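# Seat a held gear onto its shaft so it meshes

## Task

The left gripper starts out holding a gear a little above the top of a shaft. Lower it onto that shaft until it sits fully down, level and at right angles to the shaft, with its teeth engaged with the two neighbouring gears. Too much force or jamming it in counts as failure.

## Robot and tools

Robot: two six-joint arms, left_arm and right_arm, each ending in a parallel two-finger gripper. Joint order per arm, used in every row and every per-joint list: waist (joint1), shoulder (joint2), elbow (joint3), wrist pitch (joint4), wrist yaw (joint5), wrist roll (joint6), then the gripper. Stated ranges in rad: waist -2.618 to 3.054, shoulder 0.000 to 3.142, elbow 0.000 to 3.142, wrist pitch -1.571 to 1.571, wrist yaw -1.571 to 1.571, wrist roll -2.094 to 2.094. A joint's true end may differ from these by up to 0.059 rad.

Frames: the scene frame has its origin at table-top height between the arms, +x out over the table, +z up, and left_arm on the +y side. Image sides do not match these names. The left base sits near (+0.006, +0.304, -0.005) m and the right base near (-0.002, -0.271, -0.001) m. Gripper positions (metres, at the point between the finger pads) and quaternions (wxyz) are reported in each arm's own base frame and can be off by a few cm. Fingers point along the gripper's +z axis and close along its y axis. Cameras: cam_high is fixed on a beam behind the arms. cam_left_wrist and cam_right_wrist ride on the wrists. Each image is 896x504.

Row format (shared by execute_actions and move): a single flat list of 14 numbers, each in [-1, 1], covering both arms. The first 7 are left_arm: 6 joint offsets followed by the opening. The next 7 are right_arm in the same layout. Joint numbers are offsets, not poses. They count from the Joint targets shown at the start of the action or move, not from the row before. Scale: 1.0 equals 2.224 rad for waist, shoulder and elbow, and 8.485 rad for the three wrist joints. Sending the same offset again moves the joint further. The opening is absolute: +1 is fully open (about 87 mm), 0 is about 43 mm, -1 is closed. To leave a gripper unchanged, repeat its current command, because 0 means half open. To grip, command roughly 0.04 below the grip_measured reading taken at contact.

execute_actions(actions, cameras): actions is a list of actions. Each action is a list of 1 to 15 rows, one row per 1/30 s control step. A short action keeps its last row for the remaining steps. Every action lasts 0.5 s. If any joint would be asked to go more than 0.059 rad beyond its range, the action is refused. An empty actions list returns the state and all camera images. cameras takes a list of names, ["all"], or [].

move(target, speed, blend, opening_speed, blocking, cameras): target is one 14-number row, or a list of up to 15 rows. Every row's offsets count from the same starting Joint targets. speed is in rad/s for the joint with the longest way to travel, from 0.01 to 12.57 with a default of 0.5. It can be one value or one per target. blend is in rad and rounds off intermediate targets. opening_speed is given in opening units per second, 0.2 or more. With blocking=false the call returns after about 0.5 s while the arm keeps moving. Paths take at least 0.5 s and at most 10 s. They do not avoid obstacles. A faster move strikes harder, and aiming a target further beyond a contact presses harder. The result line move: reports done, off_target (at rest with a joint more than 0.035 rad from its target), moving, held, or fault. limits=held means steps were withheld.

wait(seconds 0 to 10): the robot holds its last command while a running move continues. stop: brakes the current move. zoom_image(camera, region [x0,y0,x1,y1] in pixels, at most 504x504): a closer view of the latest image. read_manual: licence text only. finished_scene(scene): ends the scene and cannot be undone. Make no further calls in that reply.

Results: Joint positions (rad, with the gripper at 0 closed to 1 open), Joint velocities, Joint targets (the base that offsets count from), Joint torques (N m, offset and noisy, wrapping at ±28), grip_measured, end-effector poses, and Tool commands. Other lines: joint sent to its limit; joint command not followed (the clearance check changed that arm's targets); MOTOR HOT (75 °C). OVER-TEMPERATURE FAULT (90 °C) folds the arm away for the rest of the scene. Holding a load, keeping an arm stretched out, or pushing steadily all heat the motors.

Things to avoid: dropping the gear or releasing it while it moves, hitting or pushing hard, arms pressing against each other, loading a wrist camera cable, contact with the bar, plate or rail near the bases, and anything falling off the table. To end a push, command the targets back past the measured positions. For this task, line the gear up over the shaft, lower it slowly in small steps while watching the wrist and high cameras and the torques, then open the fingers gently once it is seated, and back the gripper away.

Each tool is called as a command line: name --argument value for each argument, lists and objects as JSON in quotes; but a table of rows of numbers goes row by row, as --pt "numbers of a row", without its own name.

## Session

execute_actions --actions '[]'

Scene clock: 0.00 s.
left_arm: end_effector_position=(+0.2826, -0.1438, +0.1208) grip_measured=-0.512 end_effector_quat_wxyz=(-0.008, +0.859, +0.512, +0.005) | right_arm: end_effector_position=(+0.3825, +0.0000, +0.3605) grip_measured=+1.000 end_effector_quat_wxyz=(+0.707, +0.000, +0.707, +0.000)
Joint positions: left_arm=[-0.61 1.758 1.505 -1.329 -0.015 1.457 0.244] | right_arm=[0 1.047 1.047 0 0 0 1]
Joint velocities: within noise
Joint torques (N m): no reading
Heat: left arm: 30 °C; right arm: 29 °C.
Joint targets: left_arm=[-0.607 1.745 1.514 -1.335 -0.020 1.457] | right_arm=[0.000 1.042 1.060 0.010 -0.001 0.000]
Tool commands: left_gripper/opening=-1.0 right_gripper/opening=+1.0

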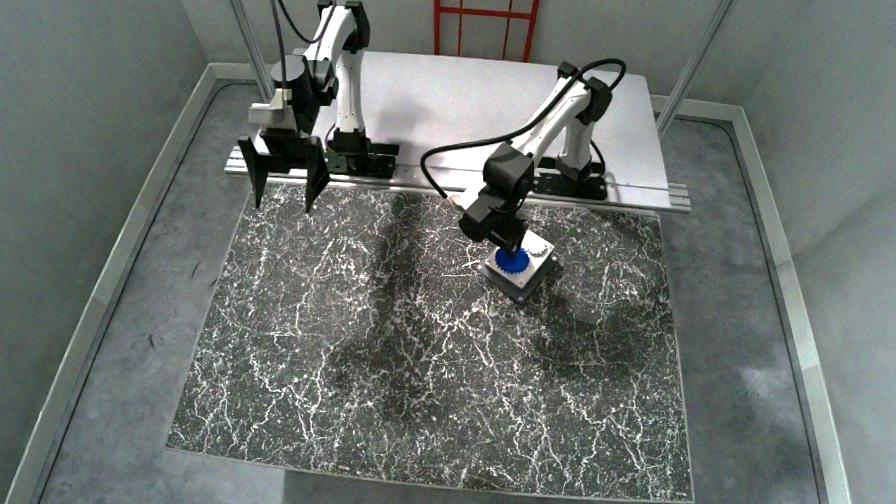

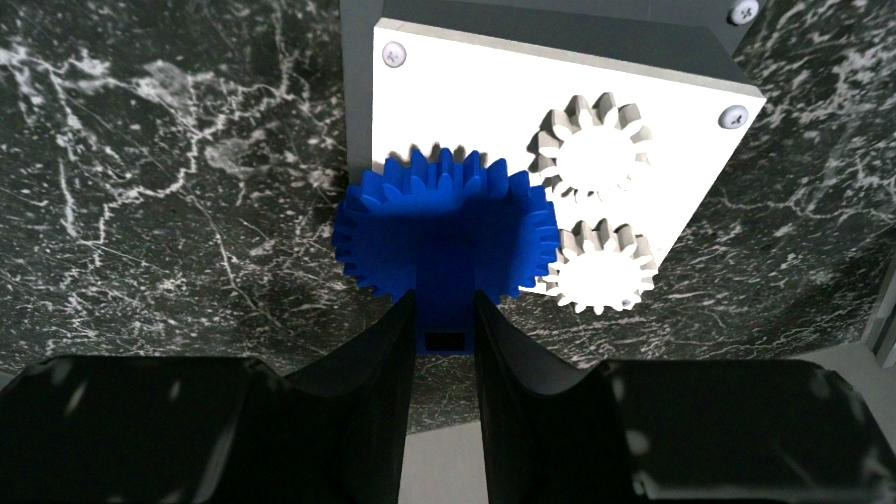

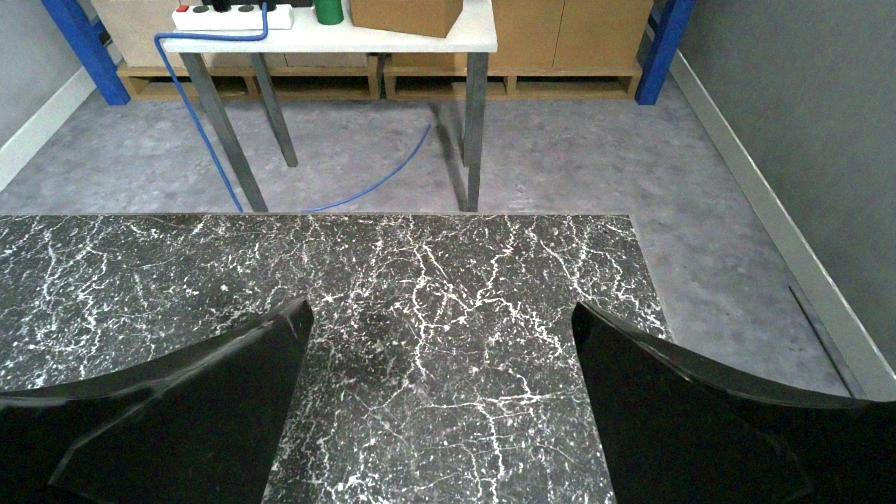

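zoom_image --camera "cam_high" --region '[450, 200, 590, 310]'

zoom_image --camera "cam_left_wrist" --region '[320, 80, 700, 380]'

Scaled by 3.600 from the camera's 896x504 image, which has a finer 1280x720 frame.

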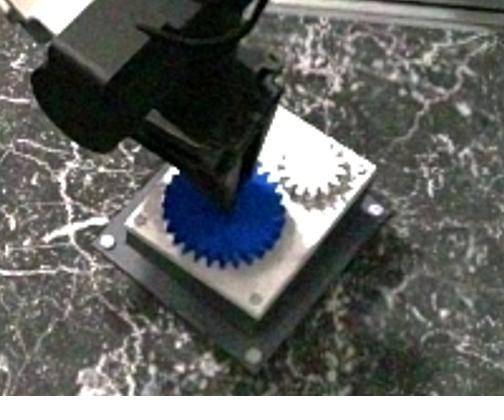

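Scaled by 1.326 from the camera's 896x504 image, which has a finer 1280x720 frame.

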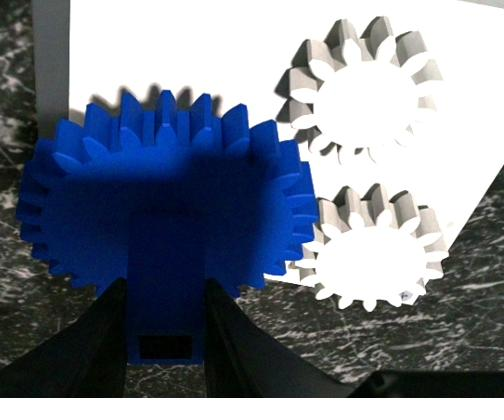

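move --target '[0,0.0078,0.0991,-0.02392,0,0,-1,0,0,0,0,0,0,1]' --cameras '["cam_left_wrist","cam_high"]'

zoom_image --camera "cam_left_wrist" --region '[320, 0, 720, 360]'

Scene clock: 54.60 s.
left_arm: end_effector_position=(+0.2831, -0.1442, +0.1731) grip_measured=-0.512 end_effector_quat_wxyz=(+0.002, +0.859, +0.512, +0.009) | right_arm: end_effector_position=(+0.3825, +0.0000, +0.3605) grip_measured=+1.000 end_effector_quat_wxyz=(+0.707, +0.000, +0.707, +0.000)
Joint positions: left_arm=[-0.61 1.758 1.714 -1.516 -0.015 1.457 0.244] | right_arm=[0 1.047 1.047 0 0 0 1]
Joint torques (N m): left_arm=[0.13 -5.96 6.65 0.19 0.11 -0.05] | right_arm=[-0.25 -2.76 8.02 2.24 -0.07 0.09]
Heat: left arm: 35 °C; right arm: 35 °C.
Joint targets: left_arm=[-0.607 1.762 1.734 -1.537 -0.020 1.457] | right_arm=[0.000 1.042 1.060 0.010 -0.001 0.000]
move: done
camera_calibration:
cam_left_wrist: T_world_to_cam=[[-0.877444, 0.479361, -0.017458, 0.319067], [0.282748, 0.54627, 0.788443, -0.11853], [0.387485, 0.686878, -0.61486, 0.237255], [0, 0, 0, 1]] pos_world=[0.221545, -0.251164, 0.244903]
Images, in order (width x height): cam_high 896x504, cam_left_wrist 896x504.

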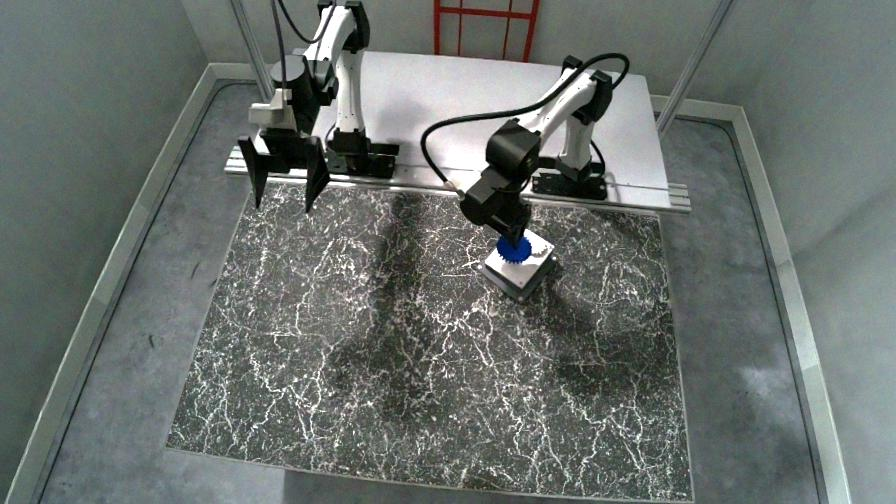

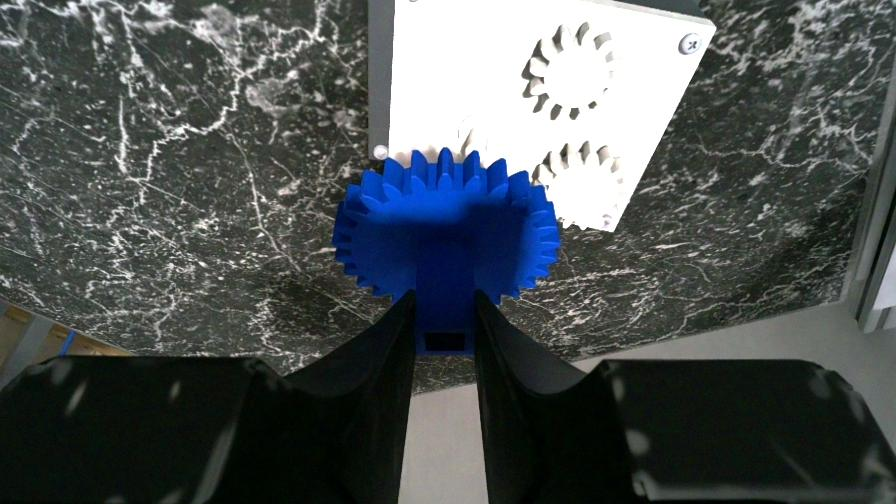

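Scaled by 1.260 from the camera's 896x504 image, which has a finer 1280x720 frame.

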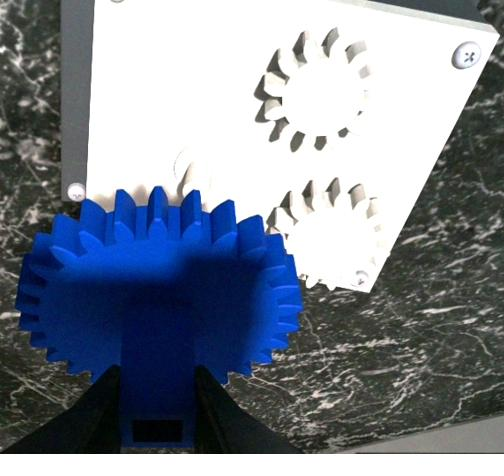

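zoom_image --camera "cam_left_wrist" --region '[420, 80, 520, 180]'

zoom_image --camera "cam_high" --region '[470, 210, 570, 310]'

Scaled by 5.040 from the camera's 896x504 image, which has a finer 1280x720 frame.

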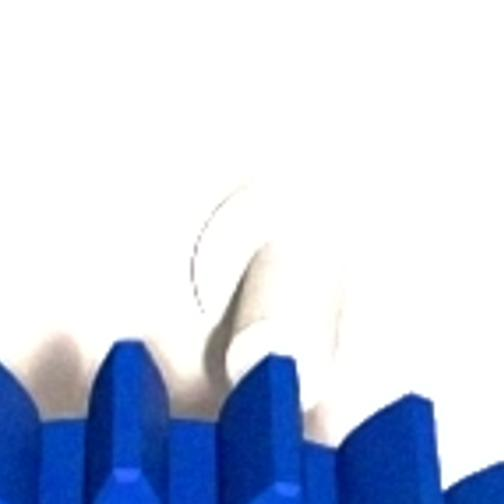

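Scaled by 5.040 from the camera's 896x504 image, which has a finer 1280x720 frame.

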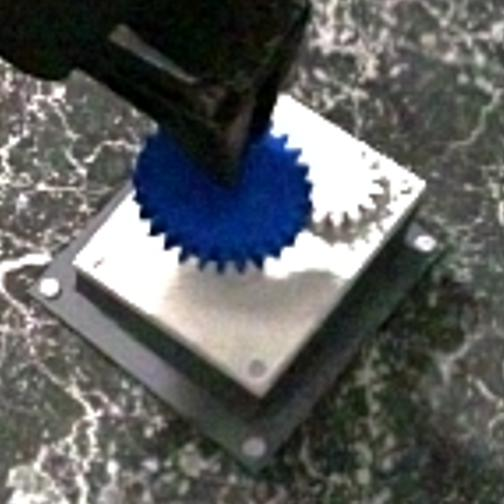

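move --target '[0.054,0,0,0,0,0,-1,0,0,0,0,0,0,1]' --cameras '["cam_left_wrist"]'

zoom_image --camera "cam_left_wrist" --region '[400, 0, 560, 160]'

Scene clock: 105.53 s.
left_arm: end_effector_position=(+0.2979, -0.1099, +0.1731) grip_measured=-0.512 end_effector_quat_wxyz=(+0.001, +0.828, +0.561, +0.009) | right_arm: end_effector_position=(+0.3825, +0.0000, +0.3605) grip_measured=+1.000 end_effector_quat_wxyz=(+0.707, +0.000, +0.707, +0.000)
Joint positions: left_arm=[-0.492 1.758 1.714 -1.517 -0.015 1.457 0.244] | right_arm=[0 1.047 1.047 0 0 0 1]
Joint torques (N m): left_arm=[0.36 -5.91 6.67 0.19 0.14 -0.03] | right_arm=[-0.24 -2.77 8.02 2.24 -0.06 0.09]
Heat: left arm: 36 °C; right arm: 37 °C.
Joint targets: left_arm=[-0.487 1.762 1.734 -1.538 -0.020 1.457] | right_arm=[0.000 1.042 1.060 0.010 -0.001 0.000]
move: done
camera_calibration:
cam_left_wrist: T_world_to_cam=[[-0.927588, 0.373236, -0.0165925, 0.318743], [0.217417, 0.575388, 0.788453, -0.118796], [0.303826, 0.727752, -0.614871, 0.237365], [0, 0, 0, 1]] pos_world=[0.249372, -0.223356, 0.244903]
Images, in order (width x height): cam_left_wrist 896x504.

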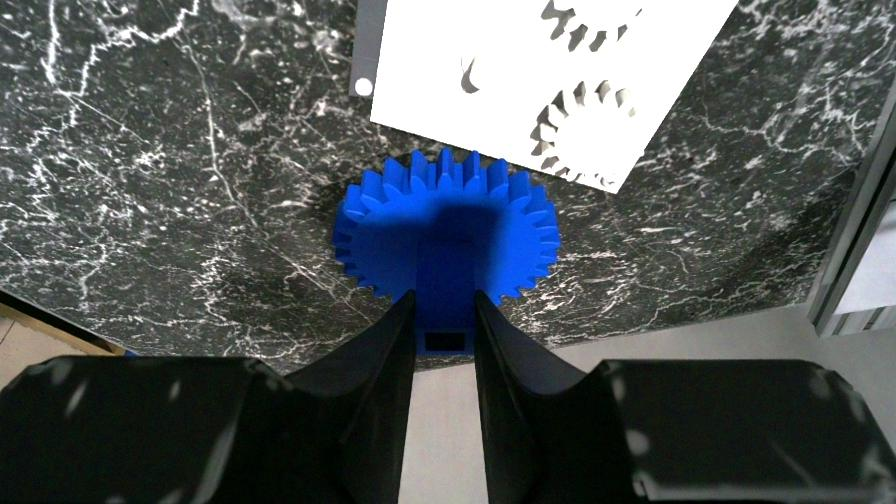

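Scaled by 3.150 from the camera's 896x504 image, which has a finer 1280x720 frame.

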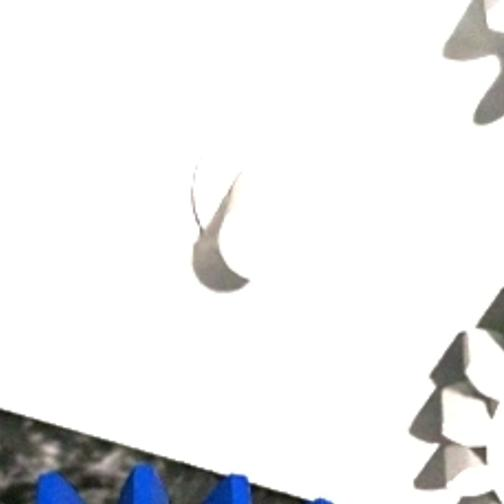

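move --pt "-0.0187 0 0 0 0.0047 0 -1 0 0 0 0 0 0 1" --pt "-0.0187 -0.0411 -0.1237 0.0247 0.0047 0 -1 0 0 0 0 0 0 1" --blend 0.02 --cameras '["cam_left_wrist","cam_high"]'

zoom_image --camera "cam_left_wrist" --region '[320, 0, 720, 360]'

zoom_image --camera "cam_high" --region '[470, 210, 570, 310]'

Scene clock: 242.17 s.
left_arm: end_effector_position=(+0.2796, -0.1178, +0.1235) grip_measured=-0.512 end_effector_quat_wxyz=(-0.003, +0.837, +0.546, -0.009) | right_arm: end_effector_position=(+0.3825, +0.0000, +0.3605) grip_measured=+1.000 end_effector_quat_wxyz=(+0.707, +0.000, +0.707, +0.000)
Joint positions: left_arm=[-0.528 1.711 1.465 -1.339 0.013 1.457 0.244] | right_arm=[0 1.047 1.047 0 0 0 1]
Joint torques (N m): left_arm=[-0.2 -9.13 4.67 0.41 0.3 -0.01] | right_arm=[-0.24 -2.76 8.02 2.24 -0.07 0.1]
Heat: left arm: 37 °C; right arm: 40 °C.
Joint targets: left_arm=[-0.529 1.671 1.459 -1.328 0.020 1.457] | right_arm=[0.000 1.042 1.060 0.010 -0.001 0.000]
move: off_target (left_arm); left_arm: the shoulder is farthest, 0.040 rad from its target
camera_calibration:
cam_left_wrist: T_world_to_cam=[[-0.913738, 0.406164, 0.0106406, 0.300563], [0.26512, 0.57618, 0.773129, -0.0823985], [0.307887, 0.709258, -0.63416, 0.217267], [0, 0, 0, 1]] pos_world=[0.229588, -0.2287, 0.198289]
Images, in order (width x height): cam_high 896x504, cam_left_wrist 896x504.

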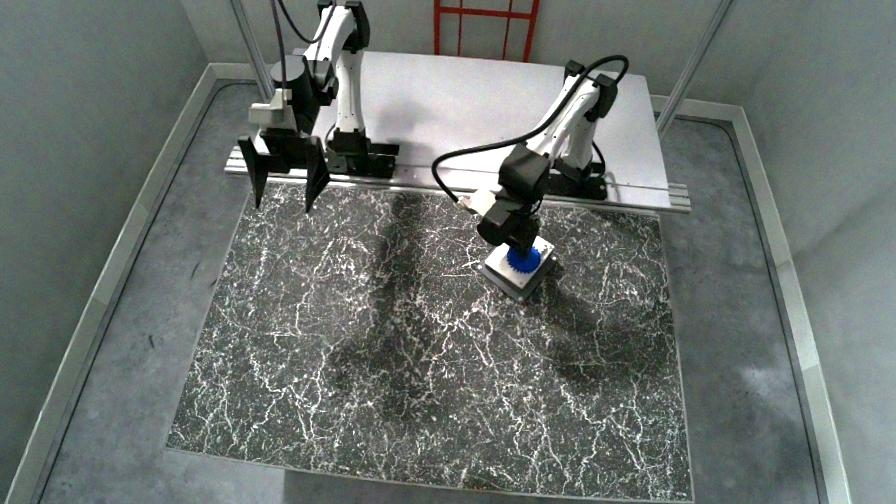

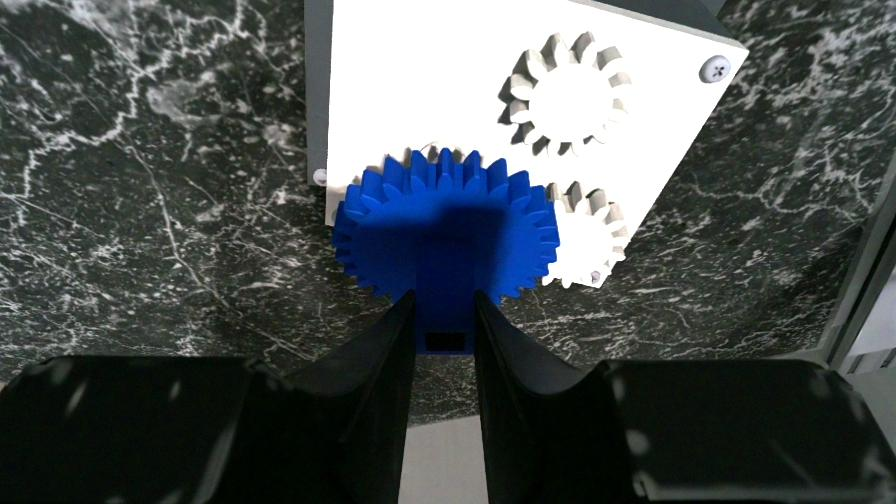

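Scaled by 1.260 from the camera's 896x504 image, which has a finer 1280x720 frame.

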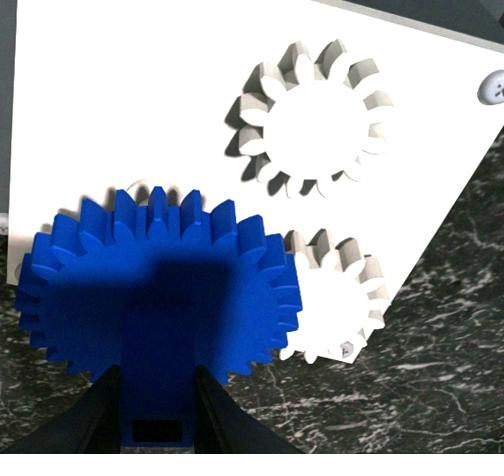

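Scaled by 5.040 from the camera's 896x504 image, which has a finer 1280x720 frame.

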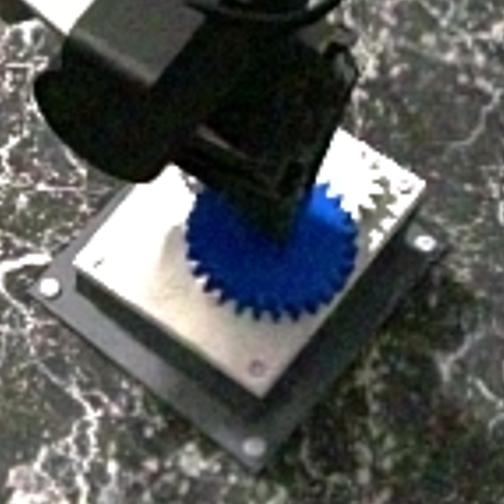

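move --target '[-0.0034,-0.0189,-0.0288,0.0084,0.00165,0,-1,0,0,0,0,0,0,1]' --cameras '["cam_left_wrist"]' --speed 0.3

zoom_image --camera "cam_left_wrist" --region '[320, 60, 720, 360]'

Scene clock: 268.30 s.
left_arm: end_effector_position=(+0.2783, -0.1208, +0.1222) grip_measured=-0.512 end_effector_quat_wxyz=(+0.023, +0.838, +0.544, -0.002) | right_arm: end_effector_position=(+0.3825, +0.0000, +0.3605) grip_measured=+1.000 end_effector_quat_wxyz=(+0.707, +0.000, +0.707, +0.000)
Joint positions: left_arm=[-0.532 1.66 1.405 -1.276 0.024 1.457 0.244] | right_arm=[0 1.047 1.047 0 0 0 1]
Joint torques (N m): left_arm=[-0.54 -8.1 4.31 0.61 0.33 -0.04] | right_arm=[-0.24 -2.76 8.02 2.24 -0.07 0.09]
Heat: left arm: 37 °C; right arm: 40 °C.
Joint targets: left_arm=[-0.537 1.629 1.395 -1.257 0.034 1.457] | right_arm=[0.000 1.042 1.060 0.010 -0.001 0.000]
move: done
camera_calibration:
cam_left_wrist: T_world_to_cam=[[-0.911501, 0.409153, -0.0419575, 0.306721], [0.235987, 0.603805, 0.7614, -0.0665125], [0.336863, 0.684115, -0.646923, 0.209339], [0, 0, 0, 1]] pos_world=[0.224754, -0.228547, 0.198938]
Images, in order (width x height): cam_left_wrist 896x504.

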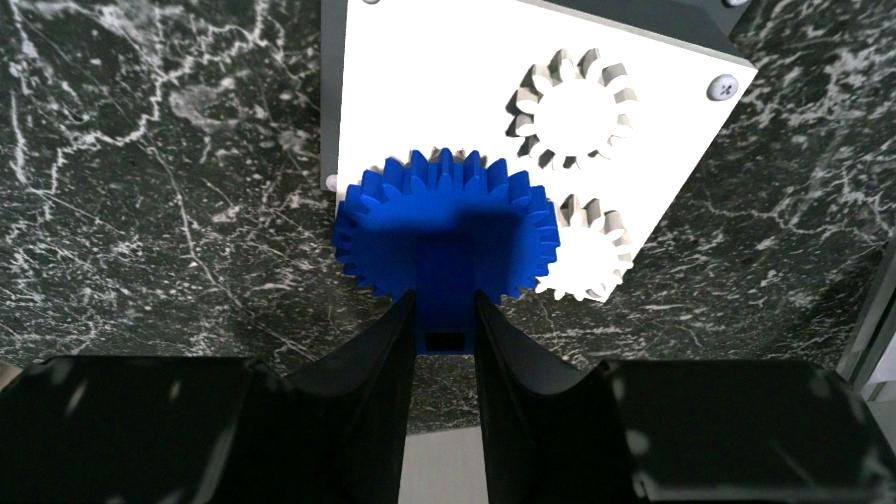

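Scaled by 1.260 from the camera's 896x504 image, which has a finer 1280x720 frame.

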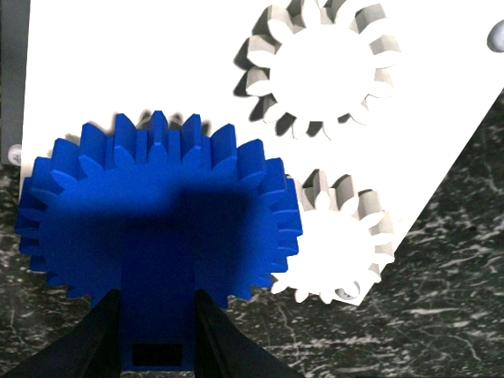

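move --target '[-0.0112,0,0.0141,-0.0037,0,0,-1,0,0,0,0,0,0,1]' --cameras '["cam_left_wrist","cam_high"]' --speed 0.3

zoom_image --camera "cam_left_wrist" --region '[320, 60, 720, 360]'

zoom_image --camera "cam_high" --region '[470, 210, 570, 310]'

Scene clock: 322.00 s.
left_arm: end_effector_position=(+0.2752, -0.1280, +0.1221) grip_measured=-0.512 end_effector_quat_wxyz=(+0.024, +0.845, +0.534, -0.003) | right_arm: end_effector_position=(+0.3825, +0.0000, +0.3605) grip_measured=+1.000 end_effector_quat_wxyz=(+0.707, +0.000, +0.707, +0.000)
Joint positions: left_arm=[-0.557 1.66 1.405 -1.275 0.026 1.457 0.244] | right_arm=[0 1.047 1.047 0 0 0 1]
Joint torques (N m): left_arm=[-0.55 -8.06 6.99 0.31 0.3 -0.01] | right_arm=[-0.24 -2.77 8.01 2.24 -0.07 0.09]
Heat: left arm: 38 °C; right arm: 41 °C.
Joint targets: left_arm=[-0.562 1.629 1.426 -1.288 0.034 1.457] | right_arm=[0.000 1.042 1.060 0.010 -0.001 0.000]
move: done
camera_calibration:
cam_left_wrist: T_world_to_cam=[[-0.901047, 0.431639, -0.0424448, 0.306972], [0.251262, 0.599253, 0.760107, -0.0660327], [0.353527, 0.674228, -0.64841, 0.209611], [0, 0, 0, 1]] pos_world=[0.219084, -0.234256, 0.199135]
Images, in order (width x height): cam_high 896x504, cam_left_wrist 896x504.

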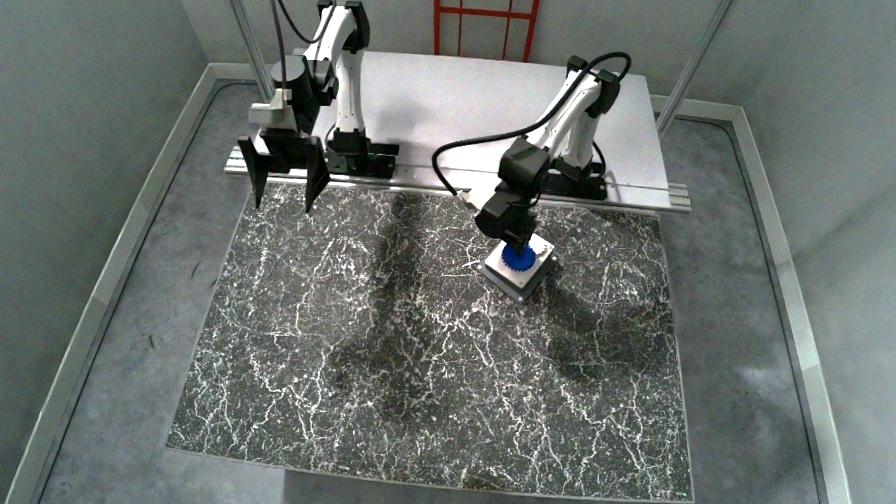

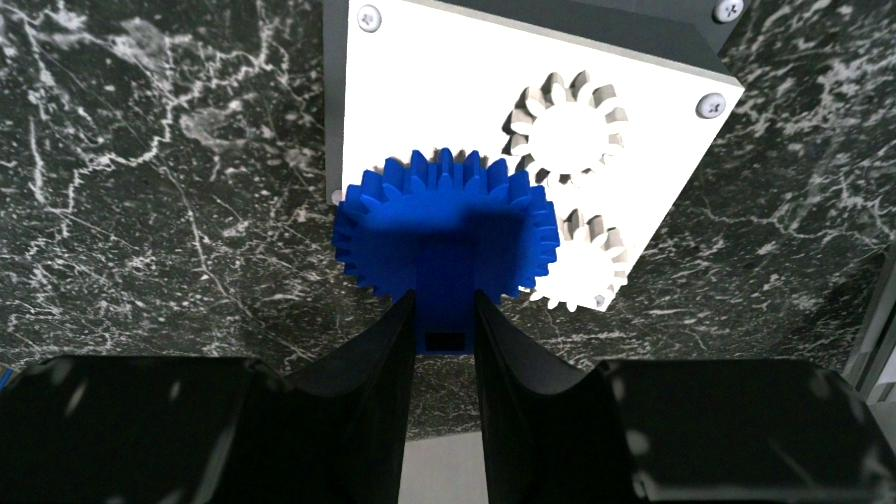

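Scaled by 1.260 from the camera's 896x504 image, which has a finer 1280x720 frame.

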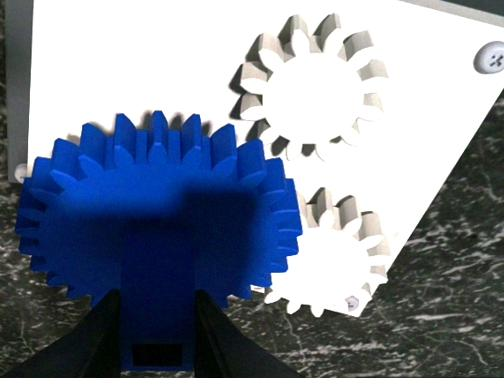

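Scaled by 5.040 from the camera's 896x504 image, which has a finer 1280x720 frame.

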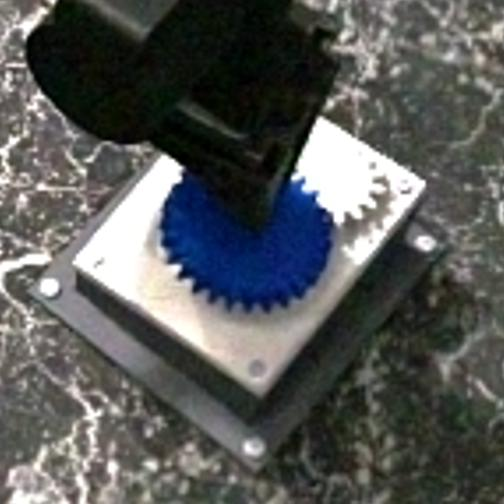

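move --target '[0,0,-0.0225,0.0047,0,0,-1,0,0,0,0,0,0,1]' --cameras '["cam_left_wrist"]' --speed 0.1

zoom_image --camera "cam_left_wrist" --region '[320, 60, 720, 360]'

Scene clock: 336.43 s.
left_arm: end_effector_position=(+0.2749, -0.1278, +0.1216) grip_measured=-0.512 end_effector_quat_wxyz=(+0.028, +0.845, +0.534, -0.001) | right_arm: end_effector_position=(+0.3825, +0.0000, +0.3605) grip_measured=+1.000 end_effector_quat_wxyz=(+0.707, +0.000, +0.707, +0.000)
Joint positions: left_arm=[-0.557 1.651 1.393 -1.264 0.026 1.457 0.244] | right_arm=[0 1.047 1.047 0 0 0 1]
Joint torques (N m): left_arm=[-0.61 -7.38 3.86 0.63 0.32 -0.02] | right_arm=[-0.24 -2.76 8.02 2.24 -0.07 0.09]
Heat: left arm: 38 °C; right arm: 41 °C.
Joint targets: left_arm=[-0.562 1.629 1.376 -1.248 0.034 1.457] | right_arm=[0.000 1.042 1.060 0.010 -0.001 0.000]
move: done
camera_calibration:
cam_left_wrist: T_world_to_cam=[[-0.900719, 0.431467, -0.050418, 0.307432], [0.246094, 0.60246, 0.759263, -0.0637504], [0.357972, 0.671475, -0.648828, 0.207801], [0, 0, 0, 1]] pos_world=[0.218211, -0.233773, 0.198731]
Images, in order (width x height): cam_left_wrist 896x504.

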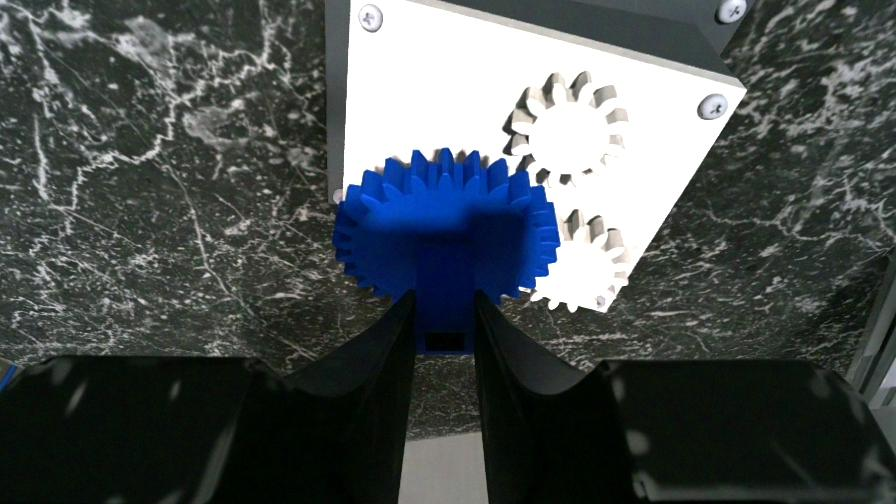

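Scaled by 1.260 from the camera's 896x504 image, which has a finer 1280x720 frame.

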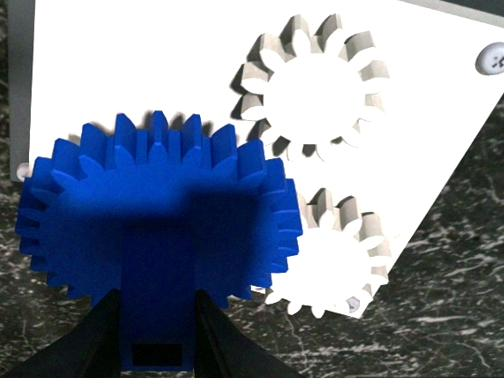

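move --target '[0,0.0045,-0.009,0.0024,0,0,-1,0,0,0,0,0,0,1]' --speed 0.1

Scene clock: 341.87 s.
left_arm: end_effector_position=(+0.2744, -0.1286, +0.1210) grip_measured=-0.512 end_effector_quat_wxyz=(+0.031, +0.846, +0.532, +0.000) | right_arm: end_effector_position=(+0.3825, +0.0000, +0.3605) grip_measured=+1.000 end_effector_quat_wxyz=(+0.707, +0.000, +0.707, +0.000)
Joint positions: left_arm=[-0.56 1.644 1.383 -1.254 0.026 1.457 0.244] | right_arm=[0 1.047 1.047 0 0 0 1]
Joint torques (N m): left_arm=[-0.2 -5.98 3.14 0.74 0.31 -0.03] | right_arm=[-0.25 -2.76 8.01 2.24 -0.07 0.09]
Heat: left arm: 38 °C; right arm: 41 °C.
Joint targets: left_arm=[-0.561 1.639 1.356 -1.228 0.034 1.457] | right_arm=[0.000 1.042 1.060 0.010 -0.001 0.000]
move: done

move --pt "0 0.0078 0.13 -0.02 0 0 -1 0 0 0 0 0 0 1" --pt "0.07 0.0078 0.13 -0.02 0 0 -1 0 0 0 0 0 0 1" --cameras '["cam_left_wrist"]'

zoom_image --camera "cam_left_wrist" --region '[420, 20, 520, 120]'

zoom_image --camera "cam_left_wrist" --region '[360, 0, 660, 200]'

Scene clock: 362.30 s.
left_arm: end_effector_position=(+0.3115, -0.0962, +0.1844) grip_measured=-0.512 end_effector_quat_wxyz=(+0.083, +0.801, +0.592, +0.029) | right_arm: end_effector_position=(+0.3825, +0.0000, +0.3605) grip_measured=+1.000 end_effector_quat_wxyz=(+0.707, +0.000, +0.707, +0.000)
Joint positions: left_arm=[-0.409 1.644 1.626 -1.379 0.032 1.457 0.244] | right_arm=[0 1.047 1.047 0 0 0 1]
Joint torques (N m): left_arm=[0.27 -4.63 6.82 0.51 0.24 -0.05] | right_arm=[-0.24 -2.77 8.01 2.24 -0.07 0.09]
Heat: left arm: 37 °C; right arm: 41 °C.
Joint targets: left_arm=[-0.405 1.656 1.646 -1.397 0.034 1.457] | right_arm=[0.000 1.042 1.060 0.010 -0.001 0.000]
move: done
camera_calibration:
cam_left_wrist: T_world_to_cam=[[-0.941709, 0.288812, -0.172542, 0.351499], [0.0716232, 0.673218, 0.735967, -0.0740367], [0.328715, 0.680709, -0.654662, 0.22523], [0, 0, 0, 1]] pos_world=[0.262277, -0.20499, 0.262586]
Images, in order (width x height): cam_left_wrist 896x504.

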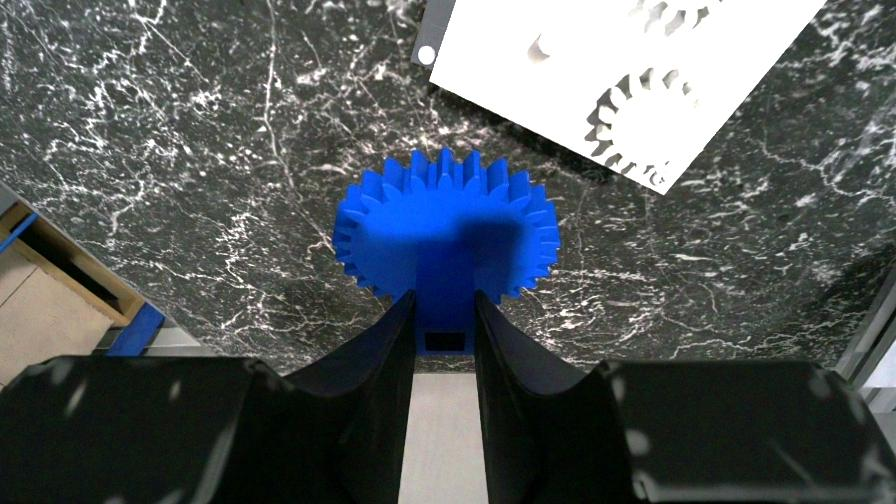

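Scaled by 5.040 from the camera's 896x504 image, which has a finer 1280x720 frame.

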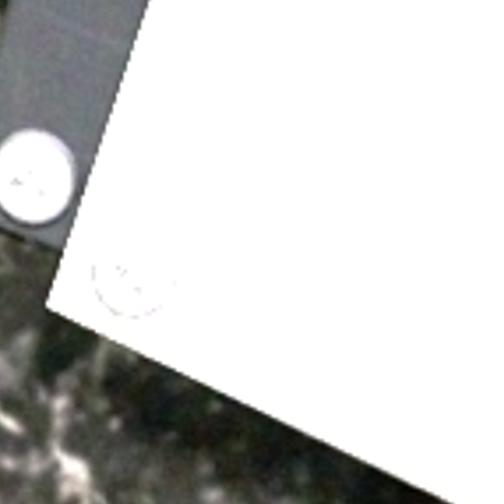

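Scaled by 1.680 from the camera's 896x504 image, which has a finer 1280x720 frame.

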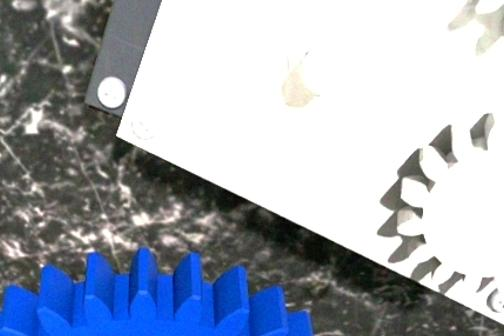

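zoom_image --camera "cam_left_wrist" --region '[510, 10, 590, 90]'

zoom_image --camera "cam_left_wrist" --region '[570, 50, 720, 200]'

Scaled by 6.300 from the camera's 896x504 image, which has a finer 1280x720 frame.

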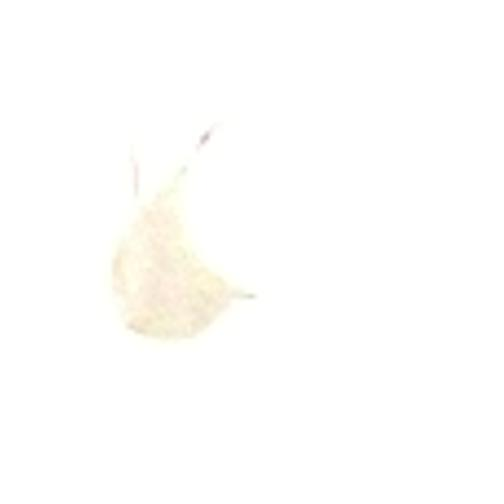

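Scaled by 3.360 from the camera's 896x504 image, which has a finer 1280x720 frame.

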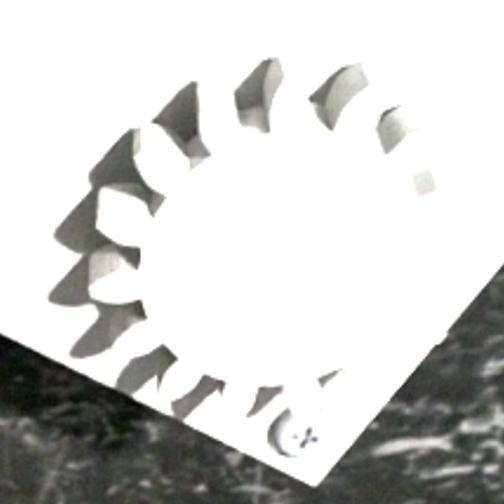

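move --pt "-0.0787 0.0283 0 0 -0.0046 0 -1 0 0 0 0 0 0 1" --pt "-0.0787 0.0283 -0.0778 0.00684 -0.0046 0 -1 0 0 0 0 0 0 1" --cameras '["cam_left_wrist"]' --blend 0.02

zoom_image --camera "cam_left_wrist" --region '[320, 60, 720, 360]'

Scene clock: 422.37 s.
left_arm: end_effector_position=(+0.2731, -0.1322, +0.1273) grip_measured=-0.512 end_effector_quat_wxyz=(-0.003, +0.852, +0.524, -0.007) | right_arm: end_effector_position=(+0.3825, +0.0000, +0.3605) grip_measured=+1.000 end_effector_quat_wxyz=(+0.707, +0.000, +0.707, +0.000)
Joint positions: left_arm=[-0.582 1.708 1.476 -1.35 0.01 1.457 0.244] | right_arm=[0 1.047 1.047 0 0 0 1]
Joint torques (N m): left_arm=[-0.14 -5 4.81 0.45 0.01 -0.04] | right_arm=[-0.24 -2.76 8.02 2.24 -0.07 0.09]
Heat: left arm: 36 °C; right arm: 42 °C.
Joint targets: left_arm=[-0.581 1.719 1.472 -1.339 -0.005 1.457] | right_arm=[0.000 1.042 1.060 0.010 -0.001 0.000]
move: done
camera_calibration:
cam_left_wrist: T_world_to_cam=[[-0.890799, 0.454345, 0.0068765, 0.301029], [0.292088, 0.560951, 0.774609, -0.0850246], [0.348082, 0.692029, -0.632404, 0.21837], [0, 0, 0, 1]] pos_world=[0.21698, -0.240195, 0.201889]
Images, in order (width x height): cam_left_wrist 896x504.

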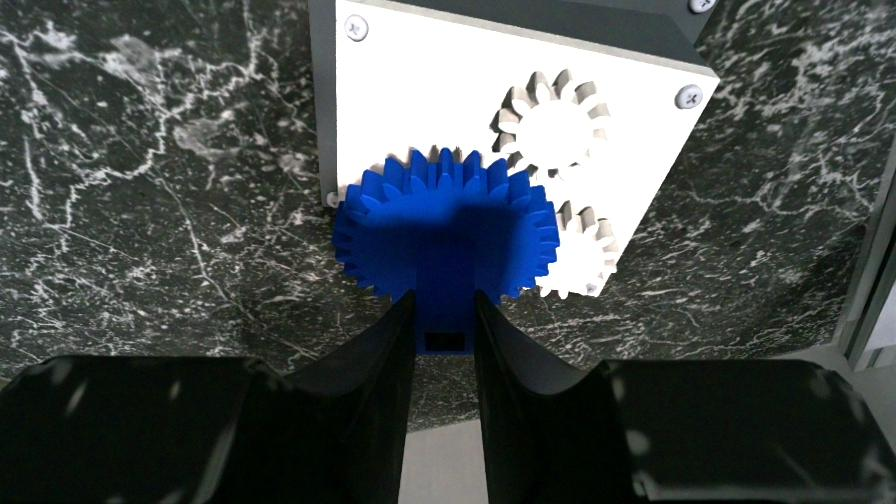

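Scaled by 1.260 from the camera's 896x504 image, which has a finer 1280x720 frame.

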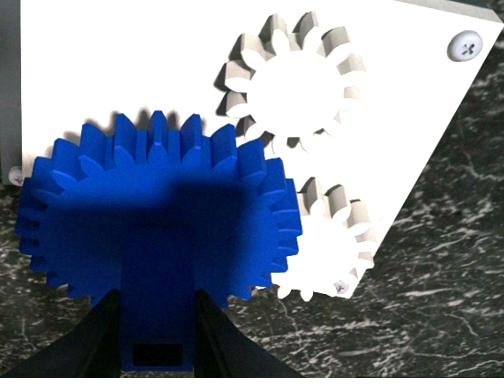

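move --target '[0.0054,0.00225,-0.0085,0.0028,-0.0014,0,-1,0,0,0,0,0,0,1]' --cameras '["cam_left_wrist"]' --speed 0.2

zoom_image --camera "cam_left_wrist" --region '[460, 80, 660, 320]'

Scene clock: 431.10 s.
left_arm: end_effector_position=(+0.2761, -0.1309, +0.1236) grip_measured=-0.512 end_effector_quat_wxyz=(-0.002, +0.851, +0.525, +0.000) | right_arm: end_effector_position=(+0.3825, +0.0000, +0.3605) grip_measured=+1.000 end_effector_quat_wxyz=(+0.707, +0.000, +0.707, +0.000)
Joint positions: left_arm=[-0.579 1.708 1.46 -1.326 -0.001 1.457 0.244] | right_arm=[0 1.047 1.047 0 0 0 1]
Joint torques (N m): left_arm=[0.75 -4.6 4.71 0.49 0 -0.02] | right_arm=[-0.24 -2.77 8.02 2.24 -0.07 0.09]
Heat: left arm: 36 °C; right arm: 42 °C.
Joint targets: left_arm=[-0.569 1.724 1.453 -1.316 -0.017 1.457] | right_arm=[0.000 1.042 1.060 0.010 -0.001 0.000]
move: done
camera_calibration:
cam_left_wrist: T_world_to_cam=[[-0.891823, 0.452382, -0.00151627, 0.304142], [0.281309, 0.55719, 0.781284, -0.0820705], [0.354284, 0.69634, -0.624174, 0.211985], [0, 0, 0, 1]] pos_world=[0.219225, -0.239473, 0.196897]
Images, in order (width x height): cam_left_wrist 896x504.

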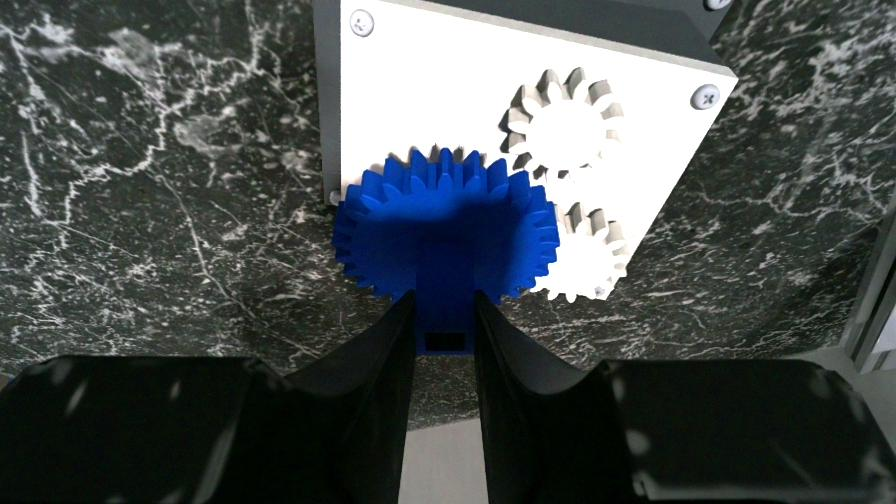

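Scaled by 2.100 from the camera's 896x504 image, which has a finer 1280x720 frame.

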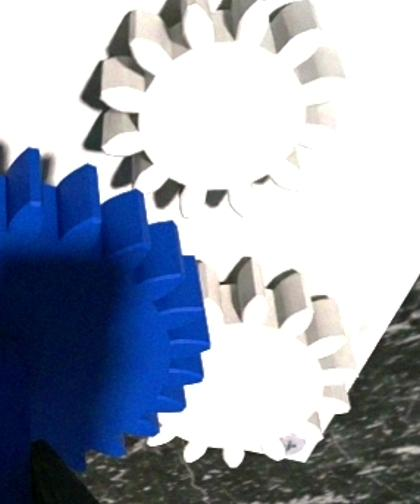

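move --target '[0.0031,-0.0012,-0.0103,0.0024,0,0,-1,0,0,0,0,0,0,1]' --speed 0.1

Scene clock: 441.20 s.
left_arm: end_effector_position=(+0.2763, -0.1280, +0.1195) grip_measured=-0.512 end_effector_quat_wxyz=(-0.005, +0.850, +0.527, +0.001) | right_arm: end_effector_position=(+0.3825, +0.0000, +0.3605) grip_measured=+1.000 end_effector_quat_wxyz=(+0.707, +0.000, +0.707, +0.000)
Joint positions: left_arm=[-0.574 1.708 1.442 -1.313 -0.007 1.457 0.244] | right_arm=[0 1.047 1.047 0 0 0 1]
Joint torques (N m): left_arm=[0.98 -4.94 4.21 0.53 0.08 -0.05] | right_arm=[-0.24 -2.77 8.01 2.24 -0.07 0.09]
Heat: left arm: 35 °C; right arm: 42 °C.
Joint targets: left_arm=[-0.562 1.721 1.430 -1.295 -0.017 1.457] | right_arm=[0.000 1.042 1.060 0.010 -0.001 0.000]
move: done

move --target '[0,0,-0.0065,0.0017,0,0,-1,0,0,0,0,0,0,1]' --speed 0.1 --cameras '["cam_left_wrist"]'

zoom_image --camera "cam_left_wrist" --region '[460, 80, 660, 320]'

Scene clock: 448.37 s.
left_arm: end_effector_position=(+0.2776, -0.1257, +0.1191) grip_measured=-0.512 end_effector_quat_wxyz=(-0.008, +0.850, +0.527, +0.008) | right_arm: end_effector_position=(+0.3825, +0.0000, +0.3605) grip_measured=+1.000 end_effector_quat_wxyz=(+0.707, +0.000, +0.707, +0.000)
Joint positions: left_arm=[-0.574 1.708 1.438 -1.31 -0.022 1.457 0.244] | right_arm=[0 1.047 1.047 0 0 0 1]
Joint torques (N m): left_arm=[0.94 -4.81 3.26 0.63 0.23 -0.02] | right_arm=[-0.24 -2.76 8.02 2.24 -0.07 0.1]
Heat: left arm: 35 °C; right arm: 42 °C.
Joint targets: left_arm=[-0.562 1.721 1.416 -1.281 -0.017 1.457] | right_arm=[0.000 1.042 1.060 0.010 -0.001 0.000]
move: done
camera_calibration:
cam_left_wrist: T_world_to_cam=[[-0.894157, 0.447753, 0.00115911, 0.302917], [0.273021, 0.543165, 0.793997, -0.0828315], [0.354885, 0.710274, -0.60792, 0.204647], [0, 0, 0, 1]] pos_world=[0.220844, -0.235996, 0.189826]
Images, in order (width x height): cam_left_wrist 896x504.

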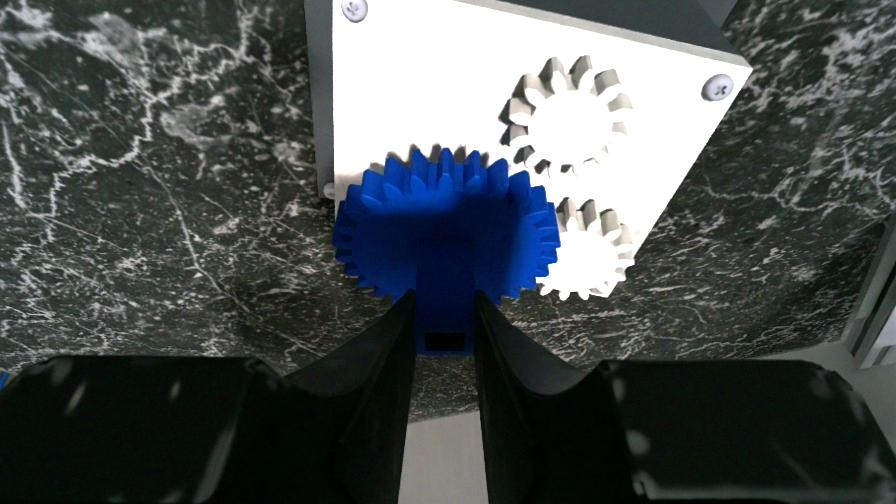

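Scaled by 2.100 from the camera's 896x504 image, which has a finer 1280x720 frame.

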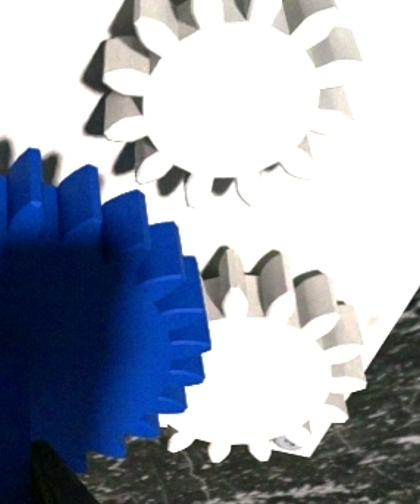

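move --pt "0 0 0.0414 -0.00825 0 0 -1 0 0 0 0 0 0 1" --pt "-0.0013 0.0067 0.0414 -0.00825 0.0014 -0.0106 -1 0 0 0 0 0 0 1" --speed 0.2 --cameras '["cam_left_wrist"]'

zoom_image --camera "cam_left_wrist" --region '[460, 80, 660, 320]'

Scene clock: 534.87 s.
left_arm: end_effector_position=(+0.2800, -0.1298, +0.1264) grip_measured=-0.512 end_effector_quat_wxyz=(+0.000, +0.829, +0.559, +0.006) | right_arm: end_effector_position=(+0.3825, +0.0000, +0.3605) grip_measured=+1.000 end_effector_quat_wxyz=(+0.707, +0.000, +0.707, +0.000)
Joint positions: left_arm=[-0.574 1.723 1.487 -1.33 -0.012 1.382 0.244] | right_arm=[0 1.047 1.047 0 0 0 1]
Joint torques (N m): left_arm=[0.69 -4.98 6.79 0.17 0.25 -0.14] | right_arm=[-0.24 -2.77 8.02 2.24 -0.07 0.09]
Heat: left arm: 33 °C; right arm: 43 °C.
Joint targets: left_arm=[-0.565 1.737 1.508 -1.351 -0.005 1.367] | right_arm=[0.000 1.042 1.060 0.010 -0.001 0.000]
move: done
camera_calibration:
cam_left_wrist: T_world_to_cam=[[-0.925359, 0.378916, -0.0115282, 0.308347], [0.225382, 0.574353, 0.78697, -0.0687945], [0.304817, 0.725632, -0.616883, 0.228259], [0, 0, 0, 1]] pos_world=[0.231259, -0.242957, 0.198503]
Images, in order (width x height): cam_left_wrist 896x504.

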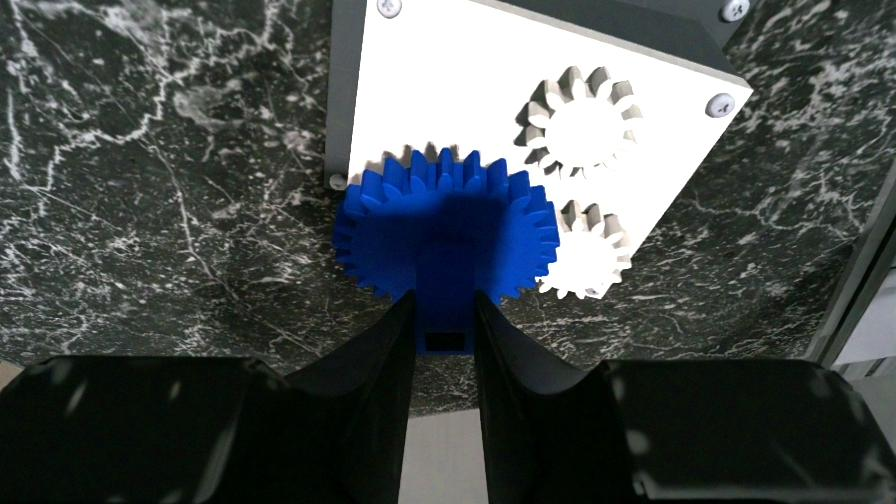

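Scaled by 2.100 from the camera's 896x504 image, which has a finer 1280x720 frame.

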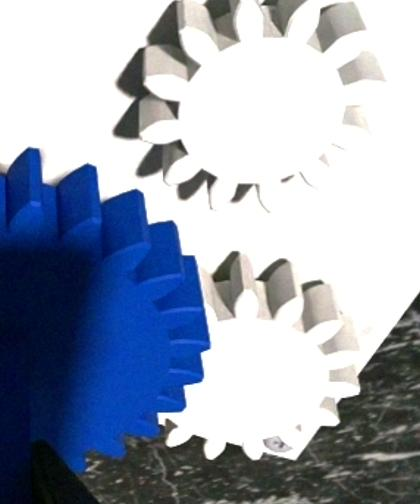

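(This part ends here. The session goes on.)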